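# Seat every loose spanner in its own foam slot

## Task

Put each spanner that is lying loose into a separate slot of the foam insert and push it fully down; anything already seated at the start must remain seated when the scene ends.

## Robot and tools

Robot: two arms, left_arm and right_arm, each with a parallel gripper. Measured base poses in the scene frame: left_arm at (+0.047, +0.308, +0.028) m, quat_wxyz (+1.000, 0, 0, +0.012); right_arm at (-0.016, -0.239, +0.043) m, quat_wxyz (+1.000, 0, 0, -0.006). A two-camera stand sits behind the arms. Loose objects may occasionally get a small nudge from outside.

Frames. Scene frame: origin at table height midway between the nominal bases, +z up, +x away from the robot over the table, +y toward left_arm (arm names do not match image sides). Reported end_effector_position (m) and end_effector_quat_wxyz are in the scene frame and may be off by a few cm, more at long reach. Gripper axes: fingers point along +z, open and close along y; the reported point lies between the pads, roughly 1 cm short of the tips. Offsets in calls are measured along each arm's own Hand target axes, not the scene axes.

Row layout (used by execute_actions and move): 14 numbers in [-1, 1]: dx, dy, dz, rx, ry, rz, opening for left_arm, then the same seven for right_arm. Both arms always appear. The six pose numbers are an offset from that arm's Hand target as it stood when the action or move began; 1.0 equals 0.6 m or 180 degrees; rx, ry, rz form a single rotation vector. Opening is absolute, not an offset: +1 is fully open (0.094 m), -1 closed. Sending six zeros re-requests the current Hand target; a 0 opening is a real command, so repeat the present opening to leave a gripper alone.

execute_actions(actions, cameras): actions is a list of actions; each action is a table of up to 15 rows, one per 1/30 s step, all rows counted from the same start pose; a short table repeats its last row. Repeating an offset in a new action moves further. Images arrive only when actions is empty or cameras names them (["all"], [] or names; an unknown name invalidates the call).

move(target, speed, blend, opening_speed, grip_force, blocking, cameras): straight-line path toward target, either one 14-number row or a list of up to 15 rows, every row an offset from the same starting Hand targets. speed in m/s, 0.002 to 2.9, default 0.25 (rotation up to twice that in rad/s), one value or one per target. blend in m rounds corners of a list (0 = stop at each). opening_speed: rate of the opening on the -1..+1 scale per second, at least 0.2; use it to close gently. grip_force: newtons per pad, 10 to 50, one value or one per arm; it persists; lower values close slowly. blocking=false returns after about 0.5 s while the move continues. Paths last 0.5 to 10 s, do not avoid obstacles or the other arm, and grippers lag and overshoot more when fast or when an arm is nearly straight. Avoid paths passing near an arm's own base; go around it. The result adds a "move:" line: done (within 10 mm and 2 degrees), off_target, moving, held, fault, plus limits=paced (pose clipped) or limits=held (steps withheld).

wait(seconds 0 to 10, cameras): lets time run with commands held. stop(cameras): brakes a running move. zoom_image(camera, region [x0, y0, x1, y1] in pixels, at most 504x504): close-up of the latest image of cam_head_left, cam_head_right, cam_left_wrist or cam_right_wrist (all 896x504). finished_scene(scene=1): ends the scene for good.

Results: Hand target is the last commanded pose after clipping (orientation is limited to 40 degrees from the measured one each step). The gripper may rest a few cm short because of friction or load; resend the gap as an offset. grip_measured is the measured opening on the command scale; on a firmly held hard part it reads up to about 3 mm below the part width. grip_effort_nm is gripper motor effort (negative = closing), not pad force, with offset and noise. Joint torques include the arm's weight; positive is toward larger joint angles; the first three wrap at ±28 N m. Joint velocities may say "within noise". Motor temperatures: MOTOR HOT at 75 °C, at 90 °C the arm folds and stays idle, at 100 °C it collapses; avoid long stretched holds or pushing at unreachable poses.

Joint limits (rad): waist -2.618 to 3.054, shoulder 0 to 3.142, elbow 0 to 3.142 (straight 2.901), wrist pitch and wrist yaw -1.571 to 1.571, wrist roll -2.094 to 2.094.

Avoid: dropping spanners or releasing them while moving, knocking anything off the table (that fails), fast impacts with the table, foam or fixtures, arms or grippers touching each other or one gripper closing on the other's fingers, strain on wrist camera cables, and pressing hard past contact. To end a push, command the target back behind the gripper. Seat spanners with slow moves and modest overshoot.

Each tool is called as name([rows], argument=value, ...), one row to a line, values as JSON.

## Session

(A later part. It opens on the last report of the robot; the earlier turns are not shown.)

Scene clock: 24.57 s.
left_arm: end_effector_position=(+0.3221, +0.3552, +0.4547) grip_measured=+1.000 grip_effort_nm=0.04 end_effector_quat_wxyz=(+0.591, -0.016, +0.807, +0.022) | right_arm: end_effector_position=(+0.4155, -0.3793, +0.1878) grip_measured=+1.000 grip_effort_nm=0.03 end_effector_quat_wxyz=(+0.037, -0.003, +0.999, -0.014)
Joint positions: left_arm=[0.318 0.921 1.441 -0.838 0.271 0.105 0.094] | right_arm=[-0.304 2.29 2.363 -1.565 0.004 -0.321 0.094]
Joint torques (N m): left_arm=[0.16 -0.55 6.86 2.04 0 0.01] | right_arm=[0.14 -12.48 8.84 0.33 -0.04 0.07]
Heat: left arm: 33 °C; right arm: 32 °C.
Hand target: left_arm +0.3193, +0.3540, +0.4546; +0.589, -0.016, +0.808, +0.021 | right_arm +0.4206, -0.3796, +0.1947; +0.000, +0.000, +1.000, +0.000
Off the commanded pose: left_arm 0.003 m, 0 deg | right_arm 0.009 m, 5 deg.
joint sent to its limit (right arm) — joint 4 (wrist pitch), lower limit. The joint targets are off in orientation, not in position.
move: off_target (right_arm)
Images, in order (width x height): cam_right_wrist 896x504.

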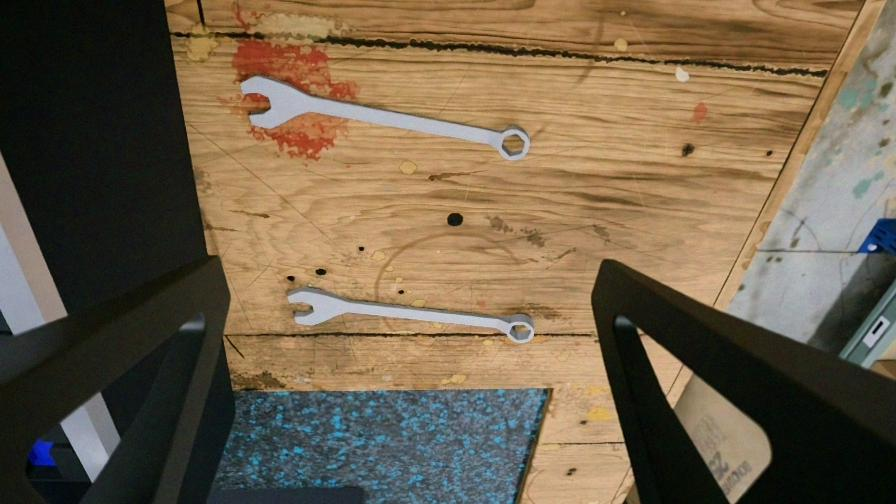

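execute_actions(actions=[])

zoom_image(camera="cam_head_left", region=[560, 80, 760, 260])

zoom_image(camera="cam_head_right", region=[560, 60, 740, 260])

Scene clock: 25.00 s.
left_arm: end_effector_position=(+0.3221, +0.3552, +0.4547) grip_measured=+1.000 grip_effort_nm=0.04 end_effector_quat_wxyz=(+0.591, -0.016, +0.807, +0.022) | right_arm: end_effector_position=(+0.4155, -0.3793, +0.1878) grip_measured=+1.000 grip_effort_nm=0.03 end_effector_quat_wxyz=(+0.037, -0.003, +0.999, -0.014)
Joint positions: left_arm=[0.318 0.921 1.441 -0.838 0.271 0.105 0.094] | right_arm=[-0.304 2.29 2.363 -1.565 0.004 -0.321 0.094]
Joint velocities: within noise
Joint torques (N m): left_arm=[-0.05 -0.43 6.89 2.02 0 0.01] | right_arm=[0.12 -12.46 8.85 0.33 -0.05 0.05]
Motor temperatures (°C): left_arm=[28 26 33 32 25 26 26] | right_arm=[27 29 33 25 28 26 25]
Heat: left arm: 33 °C; right arm: 33 °C.
Hand target: left_arm +0.3193, +0.3540, +0.4546; +0.589, -0.016, +0.808, +0.021 | right_arm +0.4206, -0.3796, +0.1947; +0.000, +0.000, +1.000, +0.000
Tool commands: left_gripper/opening=+1.0 right_gripper/opening=+1.0
Off the commanded pose: left_arm 0.003 m, 0 deg | right_arm 0.009 m, 5 deg.

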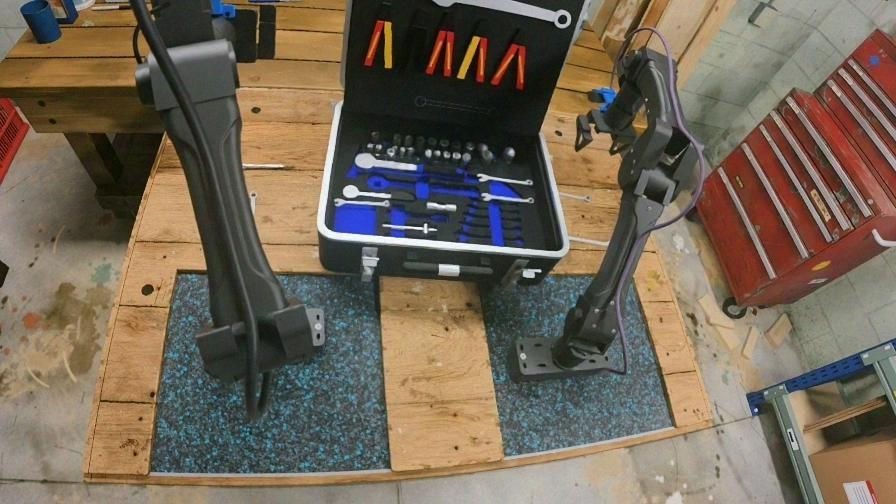

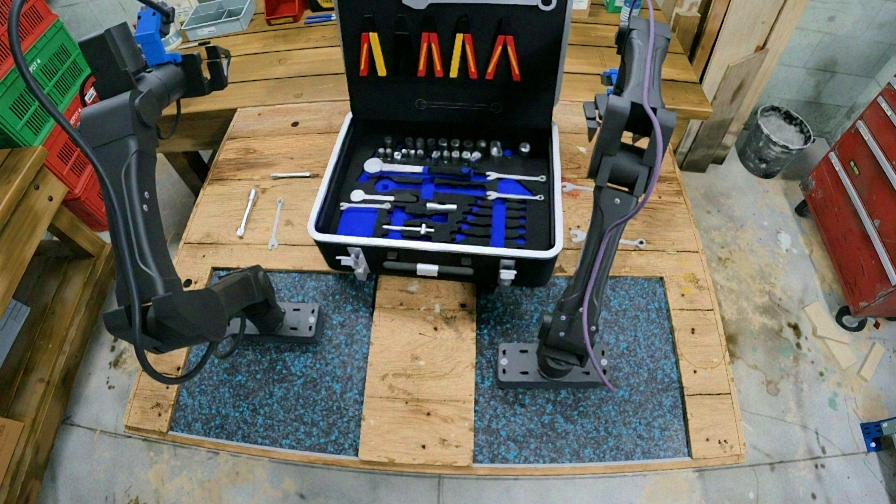

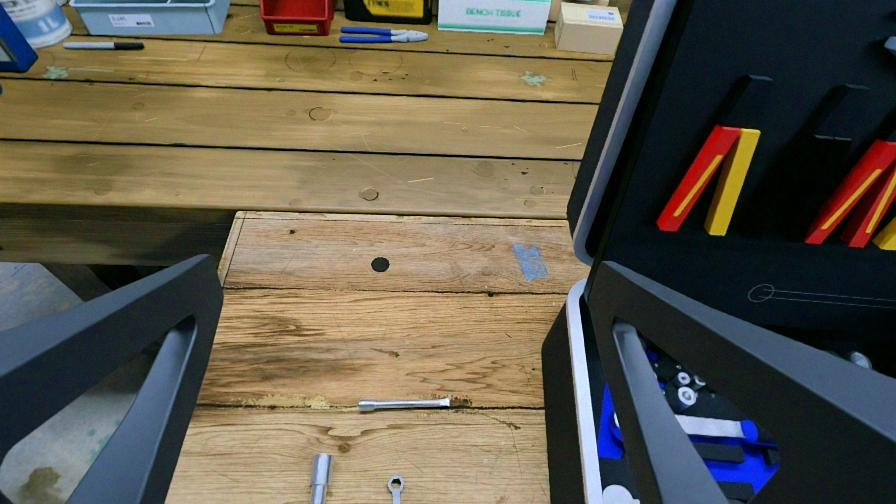

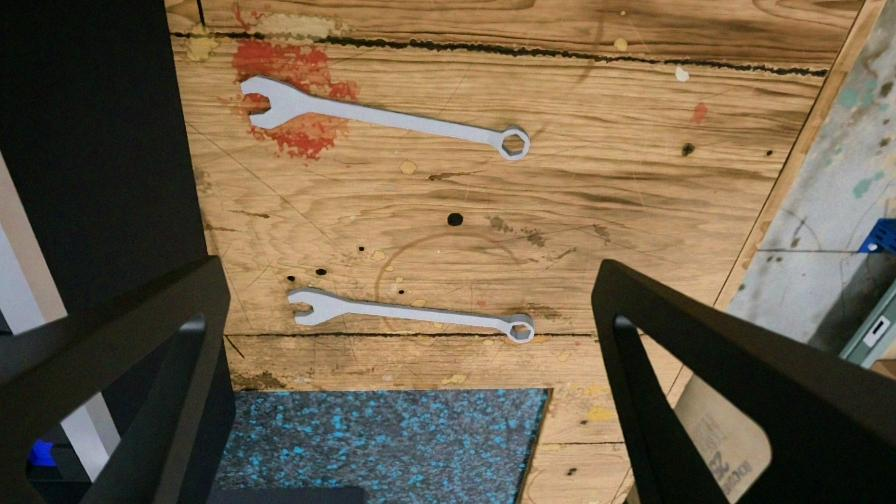

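Scaled by 2.520 from the camera's 896x504 image, which has a finer 1280x720 frame.

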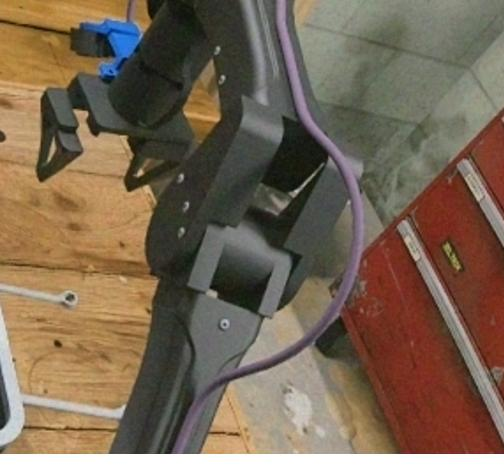

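Scaled by 2.520 from the camera's 896x504 image, which has a finer 1280x720 frame.

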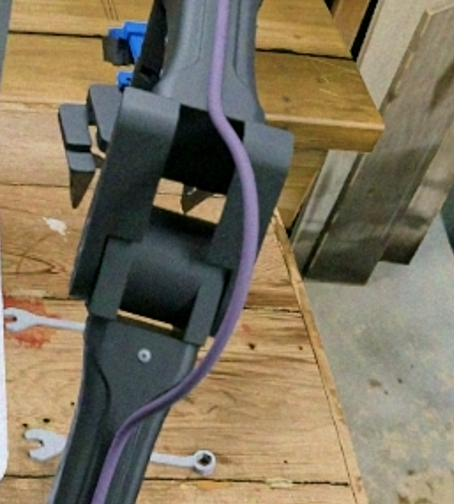

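zoom_image(camera="cam_right_wrist", region=[150, 220, 350, 420])

zoom_image(camera="cam_right_wrist", region=[560, 220, 760, 420])

Scaled by 2.520 from the camera's 896x504 image, which has a finer 1280x720 frame.

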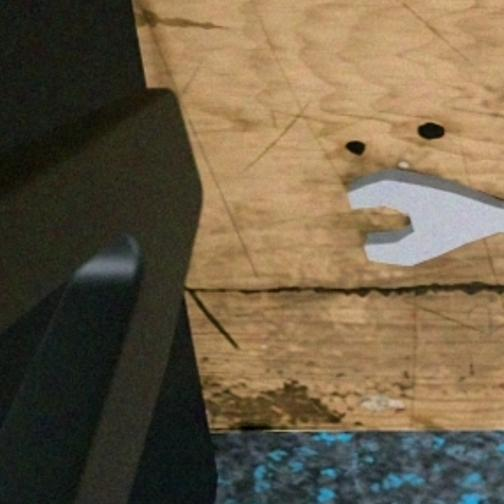

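Scaled by 2.520 from the camera's 896x504 image, which has a finer 1280x720 frame.

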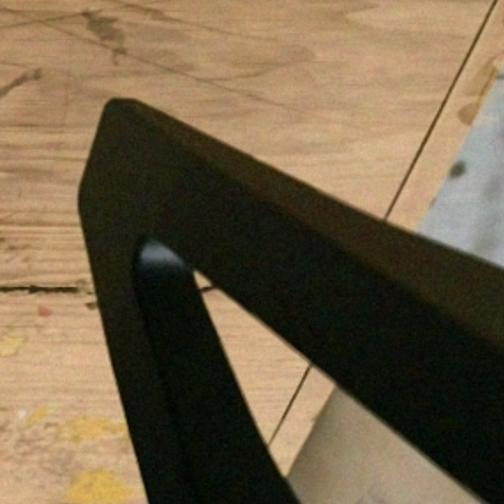

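move(target=[0,0,0,0,0,0,1, 0.1333,0.1,-0.04,0,0,0,1], speed=0.2, cameras=["cam_right_wrist"])

Scene clock: 28.40 s.
left_arm: end_effector_position=(+0.3221, +0.3552, +0.4547) grip_measured=+1.000 grip_effort_nm=0.04 end_effector_quat_wxyz=(+0.591, -0.016, +0.807, +0.022) | right_arm: end_effector_position=(+0.3426, -0.3215, +0.2142) grip_measured=+1.000 grip_effort_nm=0.03 end_effector_quat_wxyz=(+0.000, -0.002, +1.000, -0.001)
Joint positions: left_arm=[0.318 0.921 1.441 -0.838 0.271 0.105 0.094] | right_arm=[-0.216 1.971 1.973 -1.572 0.003 -0.232 0.094]
Joint torques (N m): left_arm=[-0.05 -0.58 6.9 2.02 0.04 0.07] | right_arm=[0.23 -11.95 5.01 0.23 -0.03 0.07]
Heat: left arm: 33 °C; right arm: 33 °C.
Hand target: left_arm +0.3193, +0.3540, +0.4546; +0.589, -0.016, +0.808, +0.021 | right_arm +0.3405, -0.3197, +0.2187; +0.000, +0.000, +1.000, +0.000
Off the commanded pose: left_arm 0.003 m, 0 deg | right_arm 0.005 m, 0 deg.
joint read past its limit (right arm) — joint 4 (wrist pitch), lower limit.
joint sent to its limit (right arm) — joint 4 (wrist pitch), lower limit. The joint targets still meet the commanded pose.
move: done
Images, in order (width x height): cam_right_wrist 896x504.

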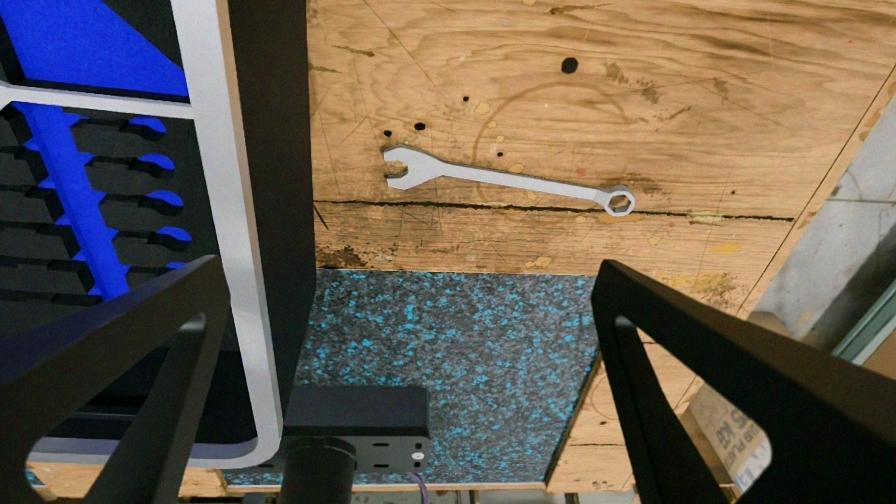

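move(target=[0,0,0,0,0,0,1, 0.1258,-0.1255,0.1478,0,0,-0.4517,0.1], speed=0.2, cameras=["cam_right_wrist","cam_head_left","cam_head_right"])

Scene clock: 34.03 s.
left_arm: end_effector_position=(+0.3221, +0.3552, +0.4547) grip_measured=+1.000 grip_effort_nm=0.04 end_effector_quat_wxyz=(+0.591, -0.016, +0.807, +0.022) | right_arm: end_effector_position=(+0.2677, -0.3952, +0.1248) grip_measured=+0.102 grip_effort_nm=-0.08 end_effector_quat_wxyz=(-0.007, -0.651, +0.759, +0.007)
Joint positions: left_arm=[0.318 0.921 1.441 -0.838 0.271 0.105 0.094] | right_arm=[-0.491 1.799 1.387 -1.177 0.008 -1.92 0.052]
Joint torques (N m): left_arm=[-0.1 -0.66 6.87 2.04 -0.01 0.03] | right_arm=[-0.65 -11.23 4.93 0.19 -0.07 -0.13]
Heat: left arm: 34 °C; right arm: 32 °C.
Hand target: left_arm +0.3193, +0.3540, +0.4546; +0.589, -0.016, +0.808, +0.021 | right_arm +0.2651, -0.3950, +0.1301; +0.000, -0.652, +0.758, +0.000
Off the commanded pose: left_arm 0.003 m, 0 deg | right_arm 0.006 m, 1 deg.
move: done
Images, in order (width x height): cam_head_left 896x504, cam_head_right 896x504, cam_right_wrist 896x504.

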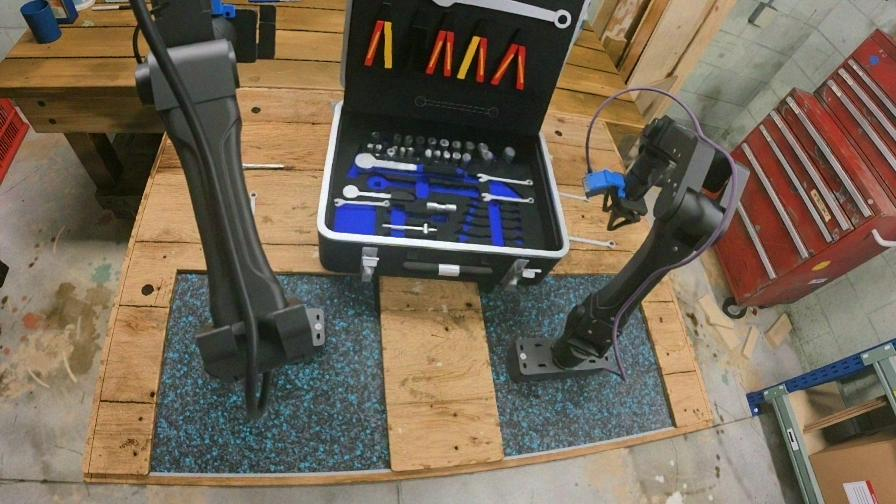

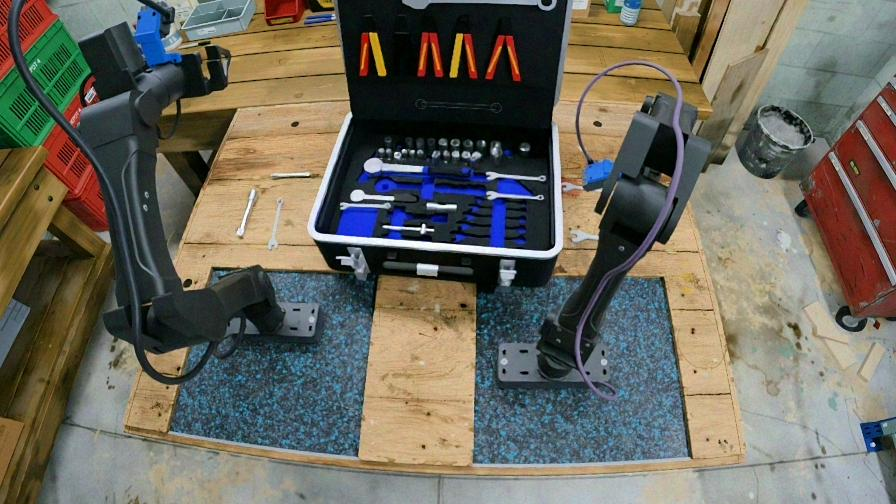

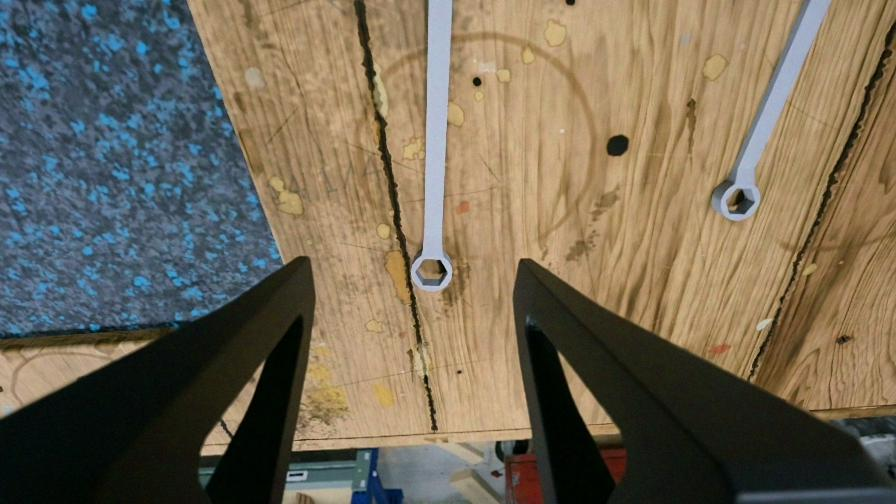

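zoom_image(camera="cam_right_wrist", region=[280, 0, 560, 400])

Scaled by 1.260 from the camera's 896x504 image, which has a finer 1280x720 frame.

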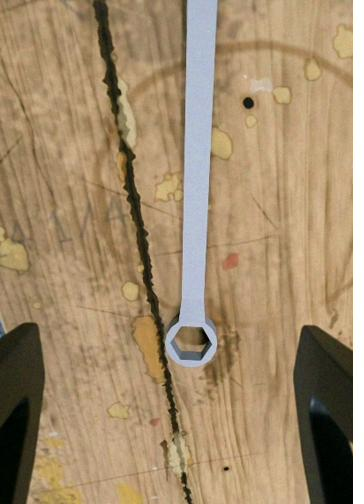

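move(target=[0,0,0,0,0,0,1, 0.0683,-0.0075,0.1083,0,0,0.0133,0.1], speed=0.15, cameras=["cam_right_wrist","cam_head_left"])

zoom_image(camera="cam_right_wrist", region=[240, 0, 600, 500])

Scene clock: 36.03 s.
left_arm: end_effector_position=(+0.3221, +0.3552, +0.4547) grip_measured=+1.000 grip_effort_nm=0.04 end_effector_quat_wxyz=(+0.591, -0.016, +0.807, +0.022) | right_arm: end_effector_position=(+0.2657, -0.4380, +0.0688) grip_measured=+0.102 grip_effort_nm=-0.08 end_effector_quat_wxyz=(-0.003, -0.634, +0.773, -0.006)
Joint positions: left_arm=[0.318 0.921 1.441 -0.838 0.271 0.105 0.094] | right_arm=[-0.603 1.906 1.296 -0.95 0.009 -1.987 0.052]
Joint torques (N m): left_arm=[-0.08 -0.21 6.79 2.04 -0.01 0.03] | right_arm=[-0.4 -8.91 4.98 0.22 -0.09 -0.09]
Heat: left arm: 34 °C; right arm: 32 °C.
Hand target: left_arm +0.3193, +0.3540, +0.4546; +0.589, -0.016, +0.808, +0.021 | right_arm +0.2633, -0.4363, +0.0651; +0.000, -0.636, +0.772, +0.000
Off the commanded pose: left_arm 0.003 m, 0 deg | right_arm 0.005 m, 1 deg.
move: done
Images, in order (width x height): cam_head_left 896x504, cam_right_wrist 896x504.

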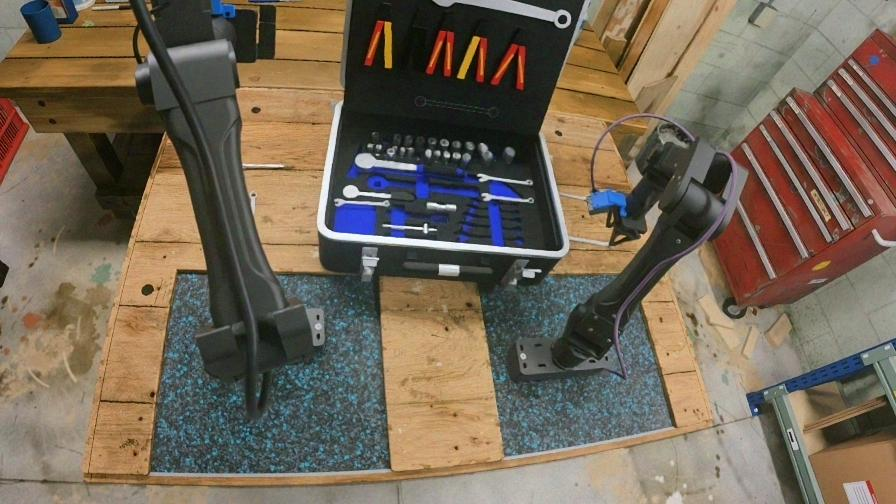

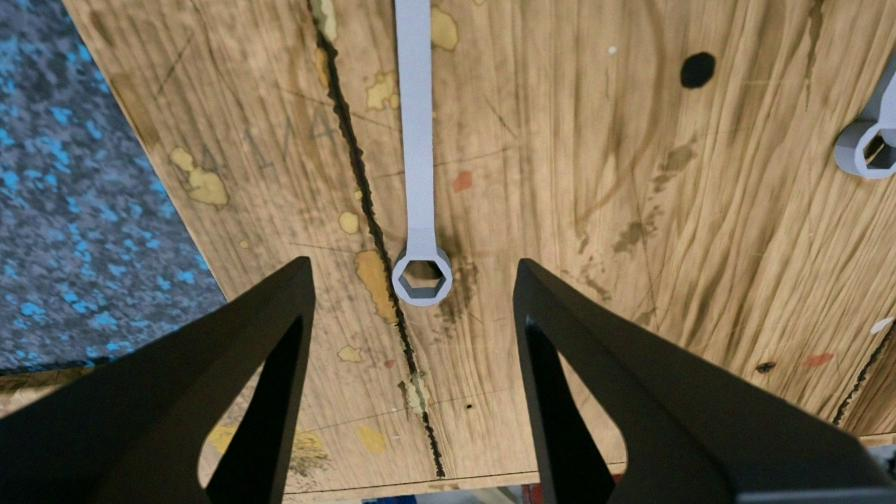

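Scaled by 1.008 from the camera's 896x504 image, which has a finer 1280x720 frame.

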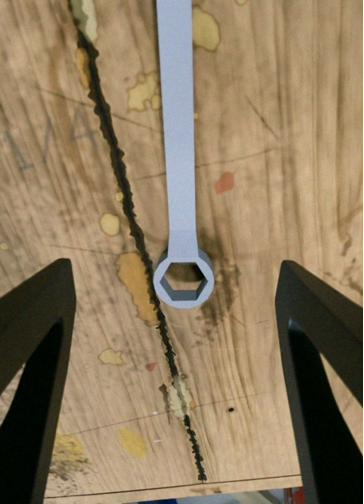

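move(target=[0,0,0,0,0,0,1, -0.005,0.0023,0.0583,0,0,-0.002,-0.2], speed=0.1, cameras=["cam_right_wrist"])

zoom_image(camera="cam_right_wrist", region=[240, 100, 600, 460])

Scene clock: 38.27 s.
left_arm: end_effector_position=(+0.3221, +0.3552, +0.4547) grip_measured=+1.000 grip_effort_nm=0.04 end_effector_quat_wxyz=(+0.591, -0.016, +0.807, +0.022) | right_arm: end_effector_position=(+0.2646, -0.4372, +0.0350) grip_measured=-0.198 grip_effort_nm=-0.08 end_effector_quat_wxyz=(-0.002, -0.634, +0.773, -0.008)
Joint positions: left_arm=[0.318 0.921 1.441 -0.838 0.271 0.105 0.094] | right_arm=[-0.603 1.952 1.212 -0.816 0.009 -1.987 0.038]
Joint torques (N m): left_arm=[0.02 -0.55 6.84 2.05 -0.02 0.03] | right_arm=[0.17 -8.7 4.57 0.26 -0.08 -0.12]
Heat: left arm: 34 °C; right arm: 32 °C.
Hand target: left_arm +0.3193, +0.3540, +0.4546; +0.589, -0.016, +0.808, +0.021 | right_arm +0.2625, -0.4331, +0.0302; +0.000, -0.638, +0.770, +0.000
Off the commanded pose: left_arm 0.003 m, 0 deg | right_arm 0.007 m, 1 deg.
move: done
Images, in order (width x height): cam_right_wrist 896x504.

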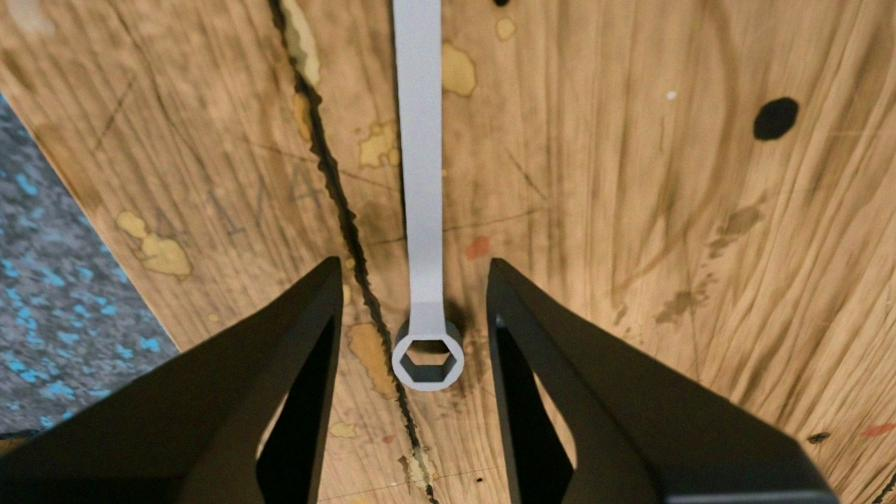

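Scaled by 1.400 from the camera's 896x504 image, which has a finer 1280x720 frame.

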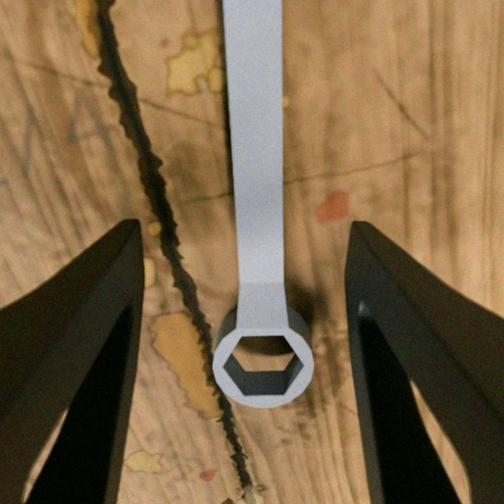

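move(target=[0,0,0,0,0,0,1, 0,-0.0033,0.025,0,0,0,-0.2], speed=0.06, cameras=["cam_right_wrist"])

zoom_image(camera="cam_right_wrist", region=[240, 100, 600, 460])

Scene clock: 39.33 s.
left_arm: end_effector_position=(+0.3221, +0.3552, +0.4547) grip_measured=+1.000 grip_effort_nm=0.04 end_effector_quat_wxyz=(+0.591, -0.016, +0.807, +0.022) | right_arm: end_effector_position=(+0.2673, -0.4392, +0.0313) grip_measured=-0.198 grip_effort_nm=-0.07 end_effector_quat_wxyz=(-0.001, -0.634, +0.773, -0.014)
Joint positions: left_arm=[0.318 0.921 1.441 -0.838 0.271 0.105 0.094] | right_arm=[-0.603 1.961 1.209 -0.793 0.009 -1.987 0.038]
Joint torques (N m): left_arm=[0.16 -0.35 6.67 2.05 0.07 0] | right_arm=[0.38 -6.69 3.36 0.62 -0.09 -0.09]
Heat: left arm: 34 °C; right arm: 32 °C.
Hand target: left_arm +0.3193, +0.3540, +0.4546; +0.589, -0.016, +0.808, +0.021 | right_arm +0.2645, -0.4335, +0.0151; +0.000, -0.638, +0.770, +0.000
Off the commanded pose: left_arm 0.003 m, 0 deg | right_arm 0.017 m, 2 deg.
move: off_target (right_arm)
Images, in order (width x height): cam_right_wrist 896x504.

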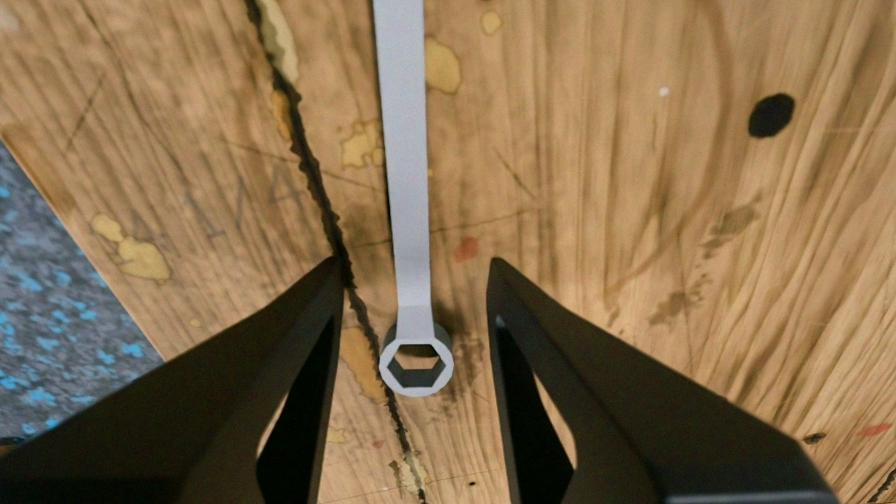

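Scaled by 1.400 from the camera's 896x504 image, which has a finer 1280x720 frame.

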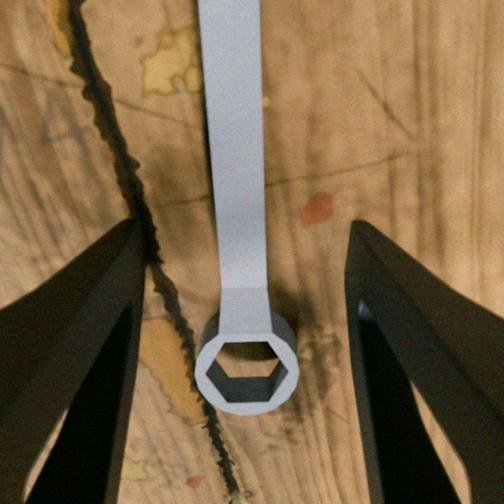

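move(target=[0,0,0,0,0,0,1, 0,0,-0.026,0,0,0,-0.2], speed=0.06, cameras=["cam_right_wrist"])

zoom_image(camera="cam_right_wrist", region=[240, 100, 600, 460])

Scene clock: 40.27 s.
left_arm: end_effector_position=(+0.3221, +0.3552, +0.4547) grip_measured=+1.000 grip_effort_nm=0.04 end_effector_quat_wxyz=(+0.591, -0.016, +0.807, +0.022) | right_arm: end_effector_position=(+0.2668, -0.4389, +0.0313) grip_measured=-0.198 grip_effort_nm=-0.07 end_effector_quat_wxyz=(-0.001, -0.634, +0.773, -0.012)
Joint positions: left_arm=[0.318 0.921 1.441 -0.838 0.271 0.105 0.094] | right_arm=[-0.603 1.961 1.209 -0.795 0.009 -1.987 0.038]
Joint torques (N m): left_arm=[0.14 -0.46 6.9 2.05 0.01 -0.02] | right_arm=[0.39 -9.13 5.71 0 -0.09 -0.1]
Heat: left arm: 34 °C; right arm: 32 °C.
Hand target: left_arm +0.3193, +0.3540, +0.4546; +0.589, -0.016, +0.808, +0.021 | right_arm +0.2645, -0.4335, +0.0307; +0.000, -0.638, +0.770, +0.000
Off the commanded pose: left_arm 0.003 m, 0 deg | right_arm 0.006 m, 2 deg.
move: done
Images, in order (width x height): cam_right_wrist 896x504.

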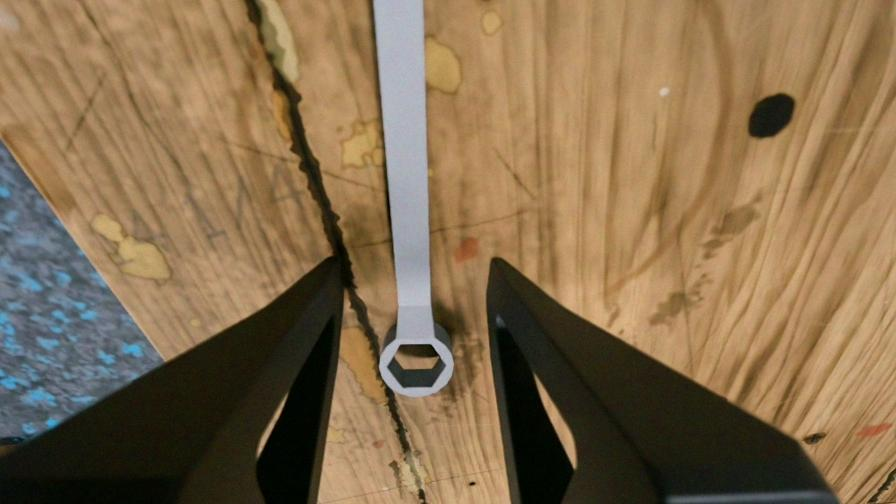

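Scaled by 1.400 from the camera's 896x504 image, which has a finer 1280x720 frame.

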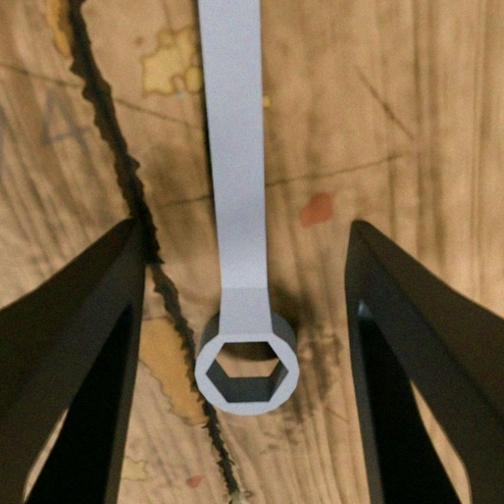

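move(target=[0,0,0,0,0,0,1, 0,0,-0.002,0,0,0,-0.85], speed=0.06, opening_speed=0.5, cameras=["cam_right_wrist"])

zoom_image(camera="cam_right_wrist", region=[240, 100, 600, 460])

Scene clock: 42.03 s.
left_arm: end_effector_position=(+0.3221, +0.3552, +0.4547) grip_measured=+1.000 grip_effort_nm=0.04 end_effector_quat_wxyz=(+0.591, -0.016, +0.807, +0.022) | right_arm: end_effector_position=(+0.2678, -0.4392, +0.0314) grip_measured=-0.841 grip_effort_nm=-0.44 end_effector_quat_wxyz=(+0.000, -0.634, +0.773, -0.014)
Joint positions: left_arm=[0.318 0.921 1.441 -0.838 0.271 0.105 0.094] | right_arm=[-0.603 1.961 1.209 -0.792 0.008 -1.987 0.007]
Joint torques (N m): left_arm=[0.01 -0.54 6.86 2.03 -0.01 0.07] | right_arm=[0.42 -9.33 5.9 -0.08 -0.08 -0.1]
Heat: left arm: 34 °C; right arm: 32 °C.
Hand target: left_arm +0.3193, +0.3540, +0.4546; +0.589, -0.016, +0.808, +0.021 | right_arm +0.2645, -0.4335, +0.0319; +0.000, -0.638, +0.770, +0.000
Off the commanded pose: left_arm 0.003 m, 0 deg | right_arm 0.007 m, 2 deg.
move: done
Images, in order (width x height): cam_right_wrist 896x504.

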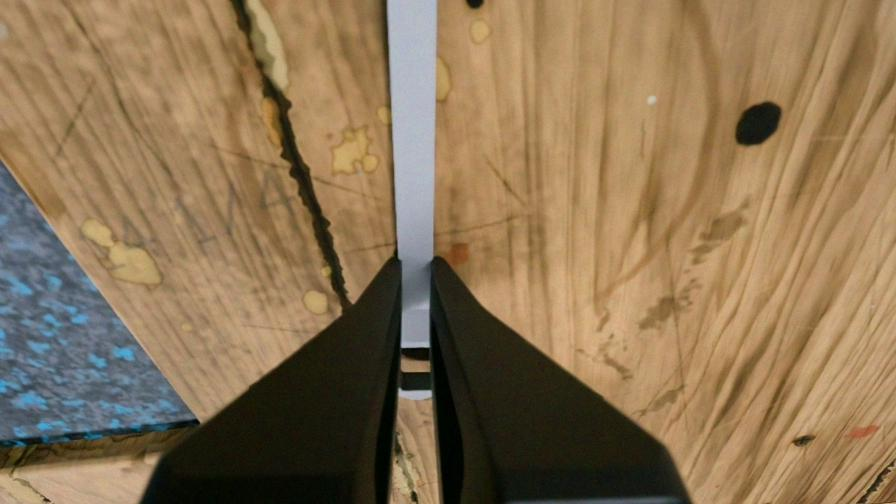

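Scaled by 1.400 from the camera's 896x504 image, which has a finer 1280x720 frame.

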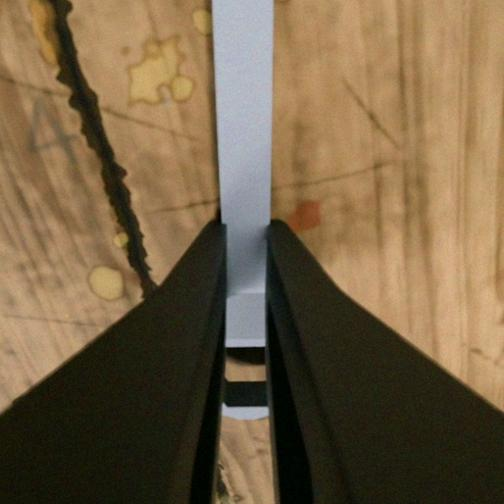

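move(target=[0,0,0,0,0,0,1, 0,0,-0.002,0,0,0,-0.92], speed=0.06, opening_speed=0.5)

Scene clock: 42.87 s.
left_arm: end_effector_position=(+0.3221, +0.3552, +0.4547) grip_measured=+1.000 grip_effort_nm=0.04 end_effector_quat_wxyz=(+0.591, -0.016, +0.807, +0.022) | right_arm: end_effector_position=(+0.2678, -0.4392, +0.0314) grip_measured=-0.893 grip_effort_nm=-0.99 end_effector_quat_wxyz=(+0.000, -0.634, +0.773, -0.014)
Joint positions: left_arm=[0.318 0.921 1.441 -0.838 0.271 0.105 0.094] | right_arm=[-0.603 1.961 1.209 -0.792 0.008 -1.987 0.005]
Joint torques (N m): left_arm=[-0.06 -0.58 7.02 2.06 0.02 0.03] | right_arm=[0.4 -9.55 6.08 -0.13 -0.07 -0.09]
Heat: left arm: 34 °C; right arm: 32 °C.
Hand target: left_arm +0.3193, +0.3540, +0.4546; +0.589, -0.016, +0.808, +0.021 | right_arm +0.2645, -0.4335, +0.0331; +0.000, -0.638, +0.770, +0.000
Off the commanded pose: left_arm 0.003 m, 0 deg | right_arm 0.007 m, 2 deg.
move: done

move(target=[0,0,0,0,0,0,1, 0,0,-0.1667,0,0,0,-0.92], speed=0.12, cameras=["cam_right_wrist","cam_head_left"])

Scene clock: 44.57 s.
left_arm: end_effector_position=(+0.3221, +0.3552, +0.4547) grip_measured=+1.000 grip_effort_nm=0.04 end_effector_quat_wxyz=(+0.591, -0.016, +0.807, +0.022) | right_arm: end_effector_position=(+0.2598, -0.4338, +0.1181) grip_measured=-0.894 grip_effort_nm=-1.00 end_effector_quat_wxyz=(-0.008, -0.634, +0.773, +0.013)
Joint positions: left_arm=[0.318 0.921 1.441 -0.838 0.271 0.105 0.094] | right_arm=[-0.603 1.866 1.446 -1.18 0.008 -1.987 0.005]
Joint torques (N m): left_arm=[0.01 -0.43 6.87 2.08 0.06 0.05] | right_arm=[0.44 -11.47 8.62 -0.11 -0.1 -0.09]
Heat: left arm: 34 °C; right arm: 32 °C.
Hand target: left_arm +0.3193, +0.3540, +0.4546; +0.589, -0.016, +0.808, +0.021 | right_arm +0.2645, -0.4334, +0.1331; +0.000, -0.638, +0.770, +0.000
Off the commanded pose: left_arm 0.003 m, 0 deg | right_arm 0.016 m, 2 deg.
move: off_target (right_arm)
Images, in order (width x height): cam_head_left 896x504, cam_right_wrist 896x504.

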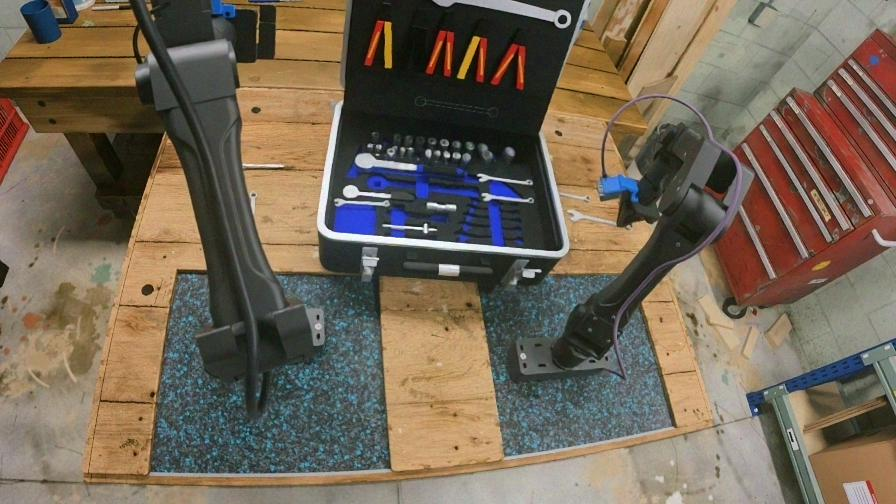

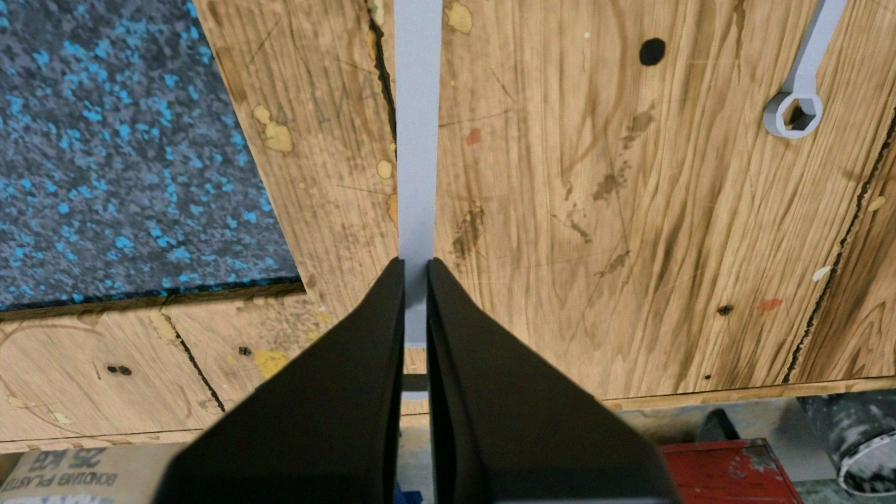

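move([
  [0,0,0,0,0,0,1, 0,0,-0.1417,0,0,0,-0.92],
  [0,0,0,0,0,0,1, -0.4897,0.1765,-0.13,0,0,-0.0261,-0.92],
], speed=0.2, blend=0.02, cameras=["cam_right_wrist","cam_head_left","cam_head_right"])

Scene clock: 51.40 s.
left_arm: end_effector_position=(+0.3221, +0.3552, +0.4547) grip_measured=+1.000 grip_effort_nm=0.04 end_effector_quat_wxyz=(+0.591, -0.016, +0.807, +0.022) | right_arm: end_effector_position=(+0.2108, -0.1291, +0.2067) grip_measured=-0.894 grip_effort_nm=-1.00 end_effector_quat_wxyz=(-0.011, -0.669, +0.743, +0.000)
Joint positions: left_arm=[0.318 0.921 1.441 -0.838 0.271 0.105 0.094] | right_arm=[0.463 1.521 1.409 -1.48 0.005 -1.015 0.005]
Joint torques (N m): left_arm=[-0.05 -0.47 6.75 2.06 0.03 0.06] | right_arm=[0.35 -5.53 8.03 0.19 -0.07 0.04]
Heat: left arm: 34 °C; right arm: 33 °C.
Hand target: left_arm +0.3193, +0.3540, +0.4546; +0.589, -0.016, +0.808, +0.021 | right_arm +0.2150, -0.1250, +0.2111; +0.000, -0.669, +0.743, +0.000
Off the commanded pose: left_arm 0.003 m, 0 deg | right_arm 0.007 m, 1 deg.
move: done
Images, in order (width x height): cam_head_left 896x504, cam_head_right 896x504, cam_right_wrist 896x504.

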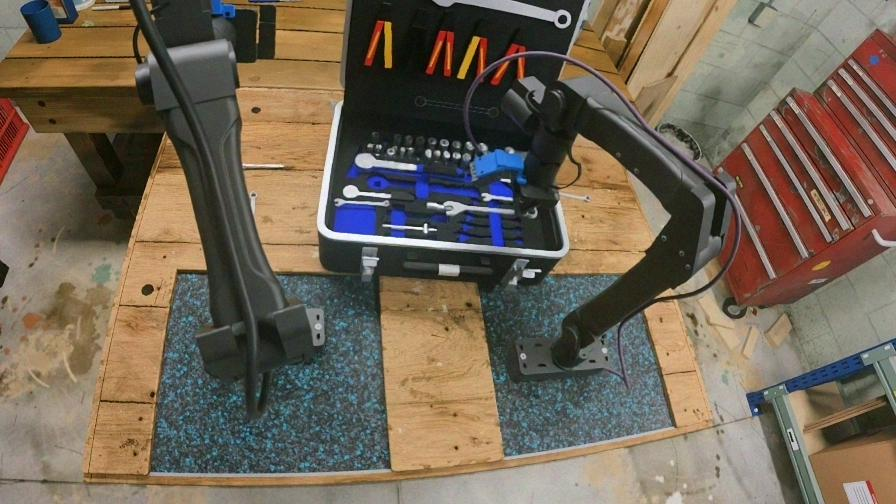

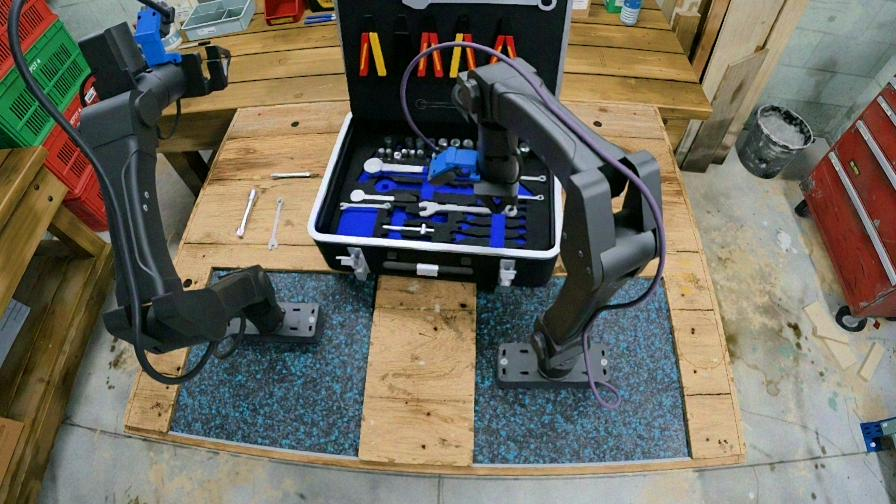

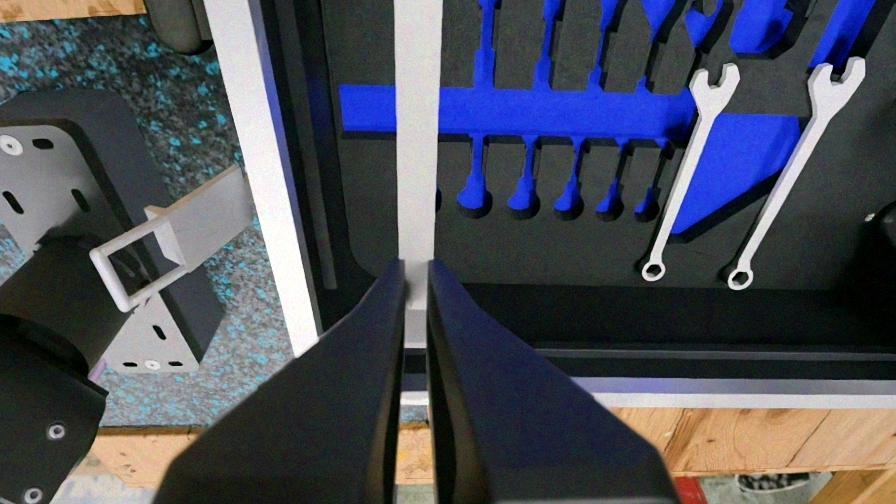

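move(target=[0,0,0,0,0,0,1, 0,0.005,0.1333,0,0,0,-0.92], speed=0.12, cameras=["cam_right_wrist","cam_head_left","cam_head_right"])

Scene clock: 53.27 s.
left_arm: end_effector_position=(+0.3221, +0.3552, +0.4547) grip_measured=+1.000 grip_effort_nm=0.04 end_effector_quat_wxyz=(+0.591, -0.016, +0.807, +0.022) | right_arm: end_effector_position=(+0.2133, -0.1279, +0.1332) grip_measured=-0.894 grip_effort_nm=-1.00 end_effector_quat_wxyz=(-0.003, -0.667, +0.745, -0.002)
Joint positions: left_arm=[0.318 0.921 1.441 -0.838 0.271 0.105 0.094] | right_arm=[0.463 1.521 1.117 -1.171 0.005 -1.008 0.005]
Joint torques (N m): left_arm=[0.08 -0.58 6.68 2 0.03 0.01] | right_arm=[0.95 -6 5.29 0.34 -0.05 0.04]
Heat: left arm: 34 °C; right arm: 33 °C.
Hand target: left_arm +0.3193, +0.3540, +0.4546; +0.589, -0.016, +0.808, +0.021 | right_arm +0.2120, -0.1247, +0.1312; +0.000, -0.669, +0.743, +0.000
Off the commanded pose: left_arm 0.003 m, 0 deg | right_arm 0.004 m, 1 deg.
move: done
Images, in order (width x height): cam_head_left 896x504, cam_head_right 896x504, cam_right_wrist 896x504.

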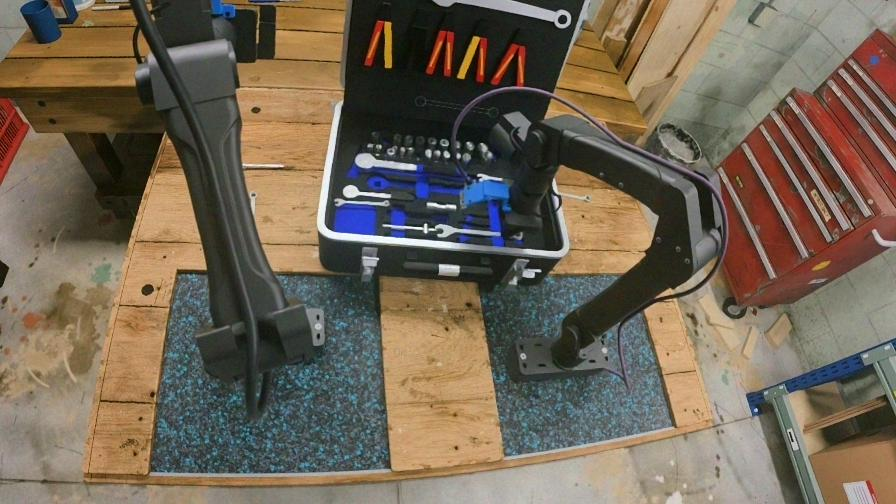

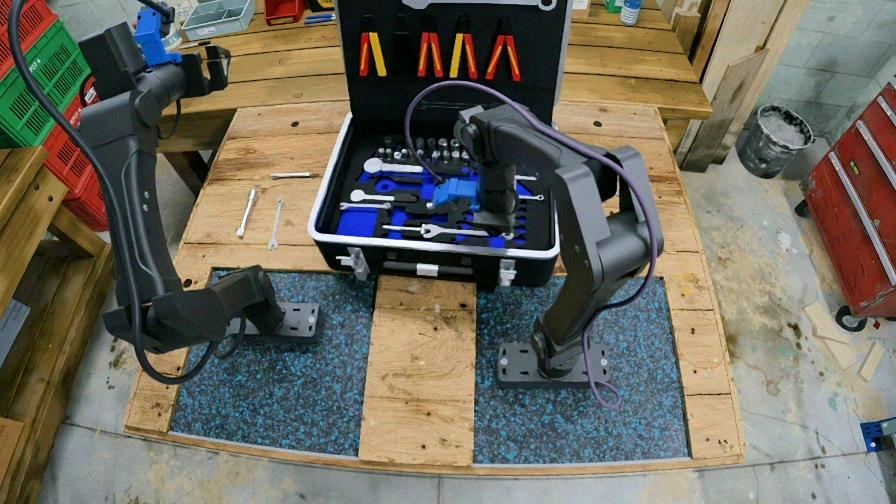

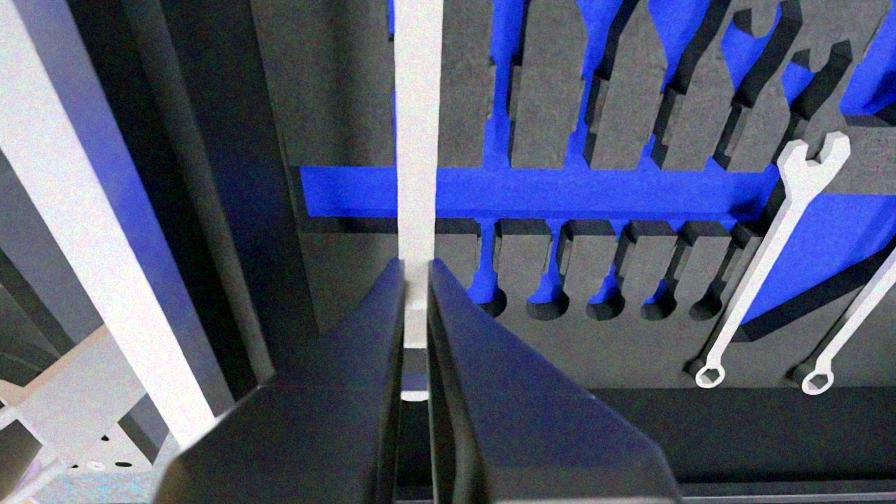

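zoom_image(camera="cam_right_wrist", region=[240, 0, 600, 360])

Scaled by 1.400 from the camera's 896x504 image, which has a finer 1280x720 frame.

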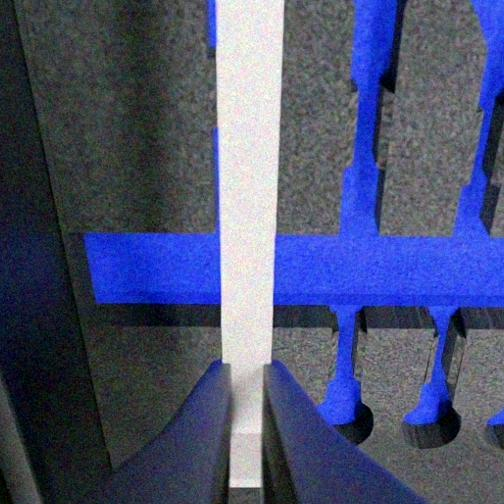

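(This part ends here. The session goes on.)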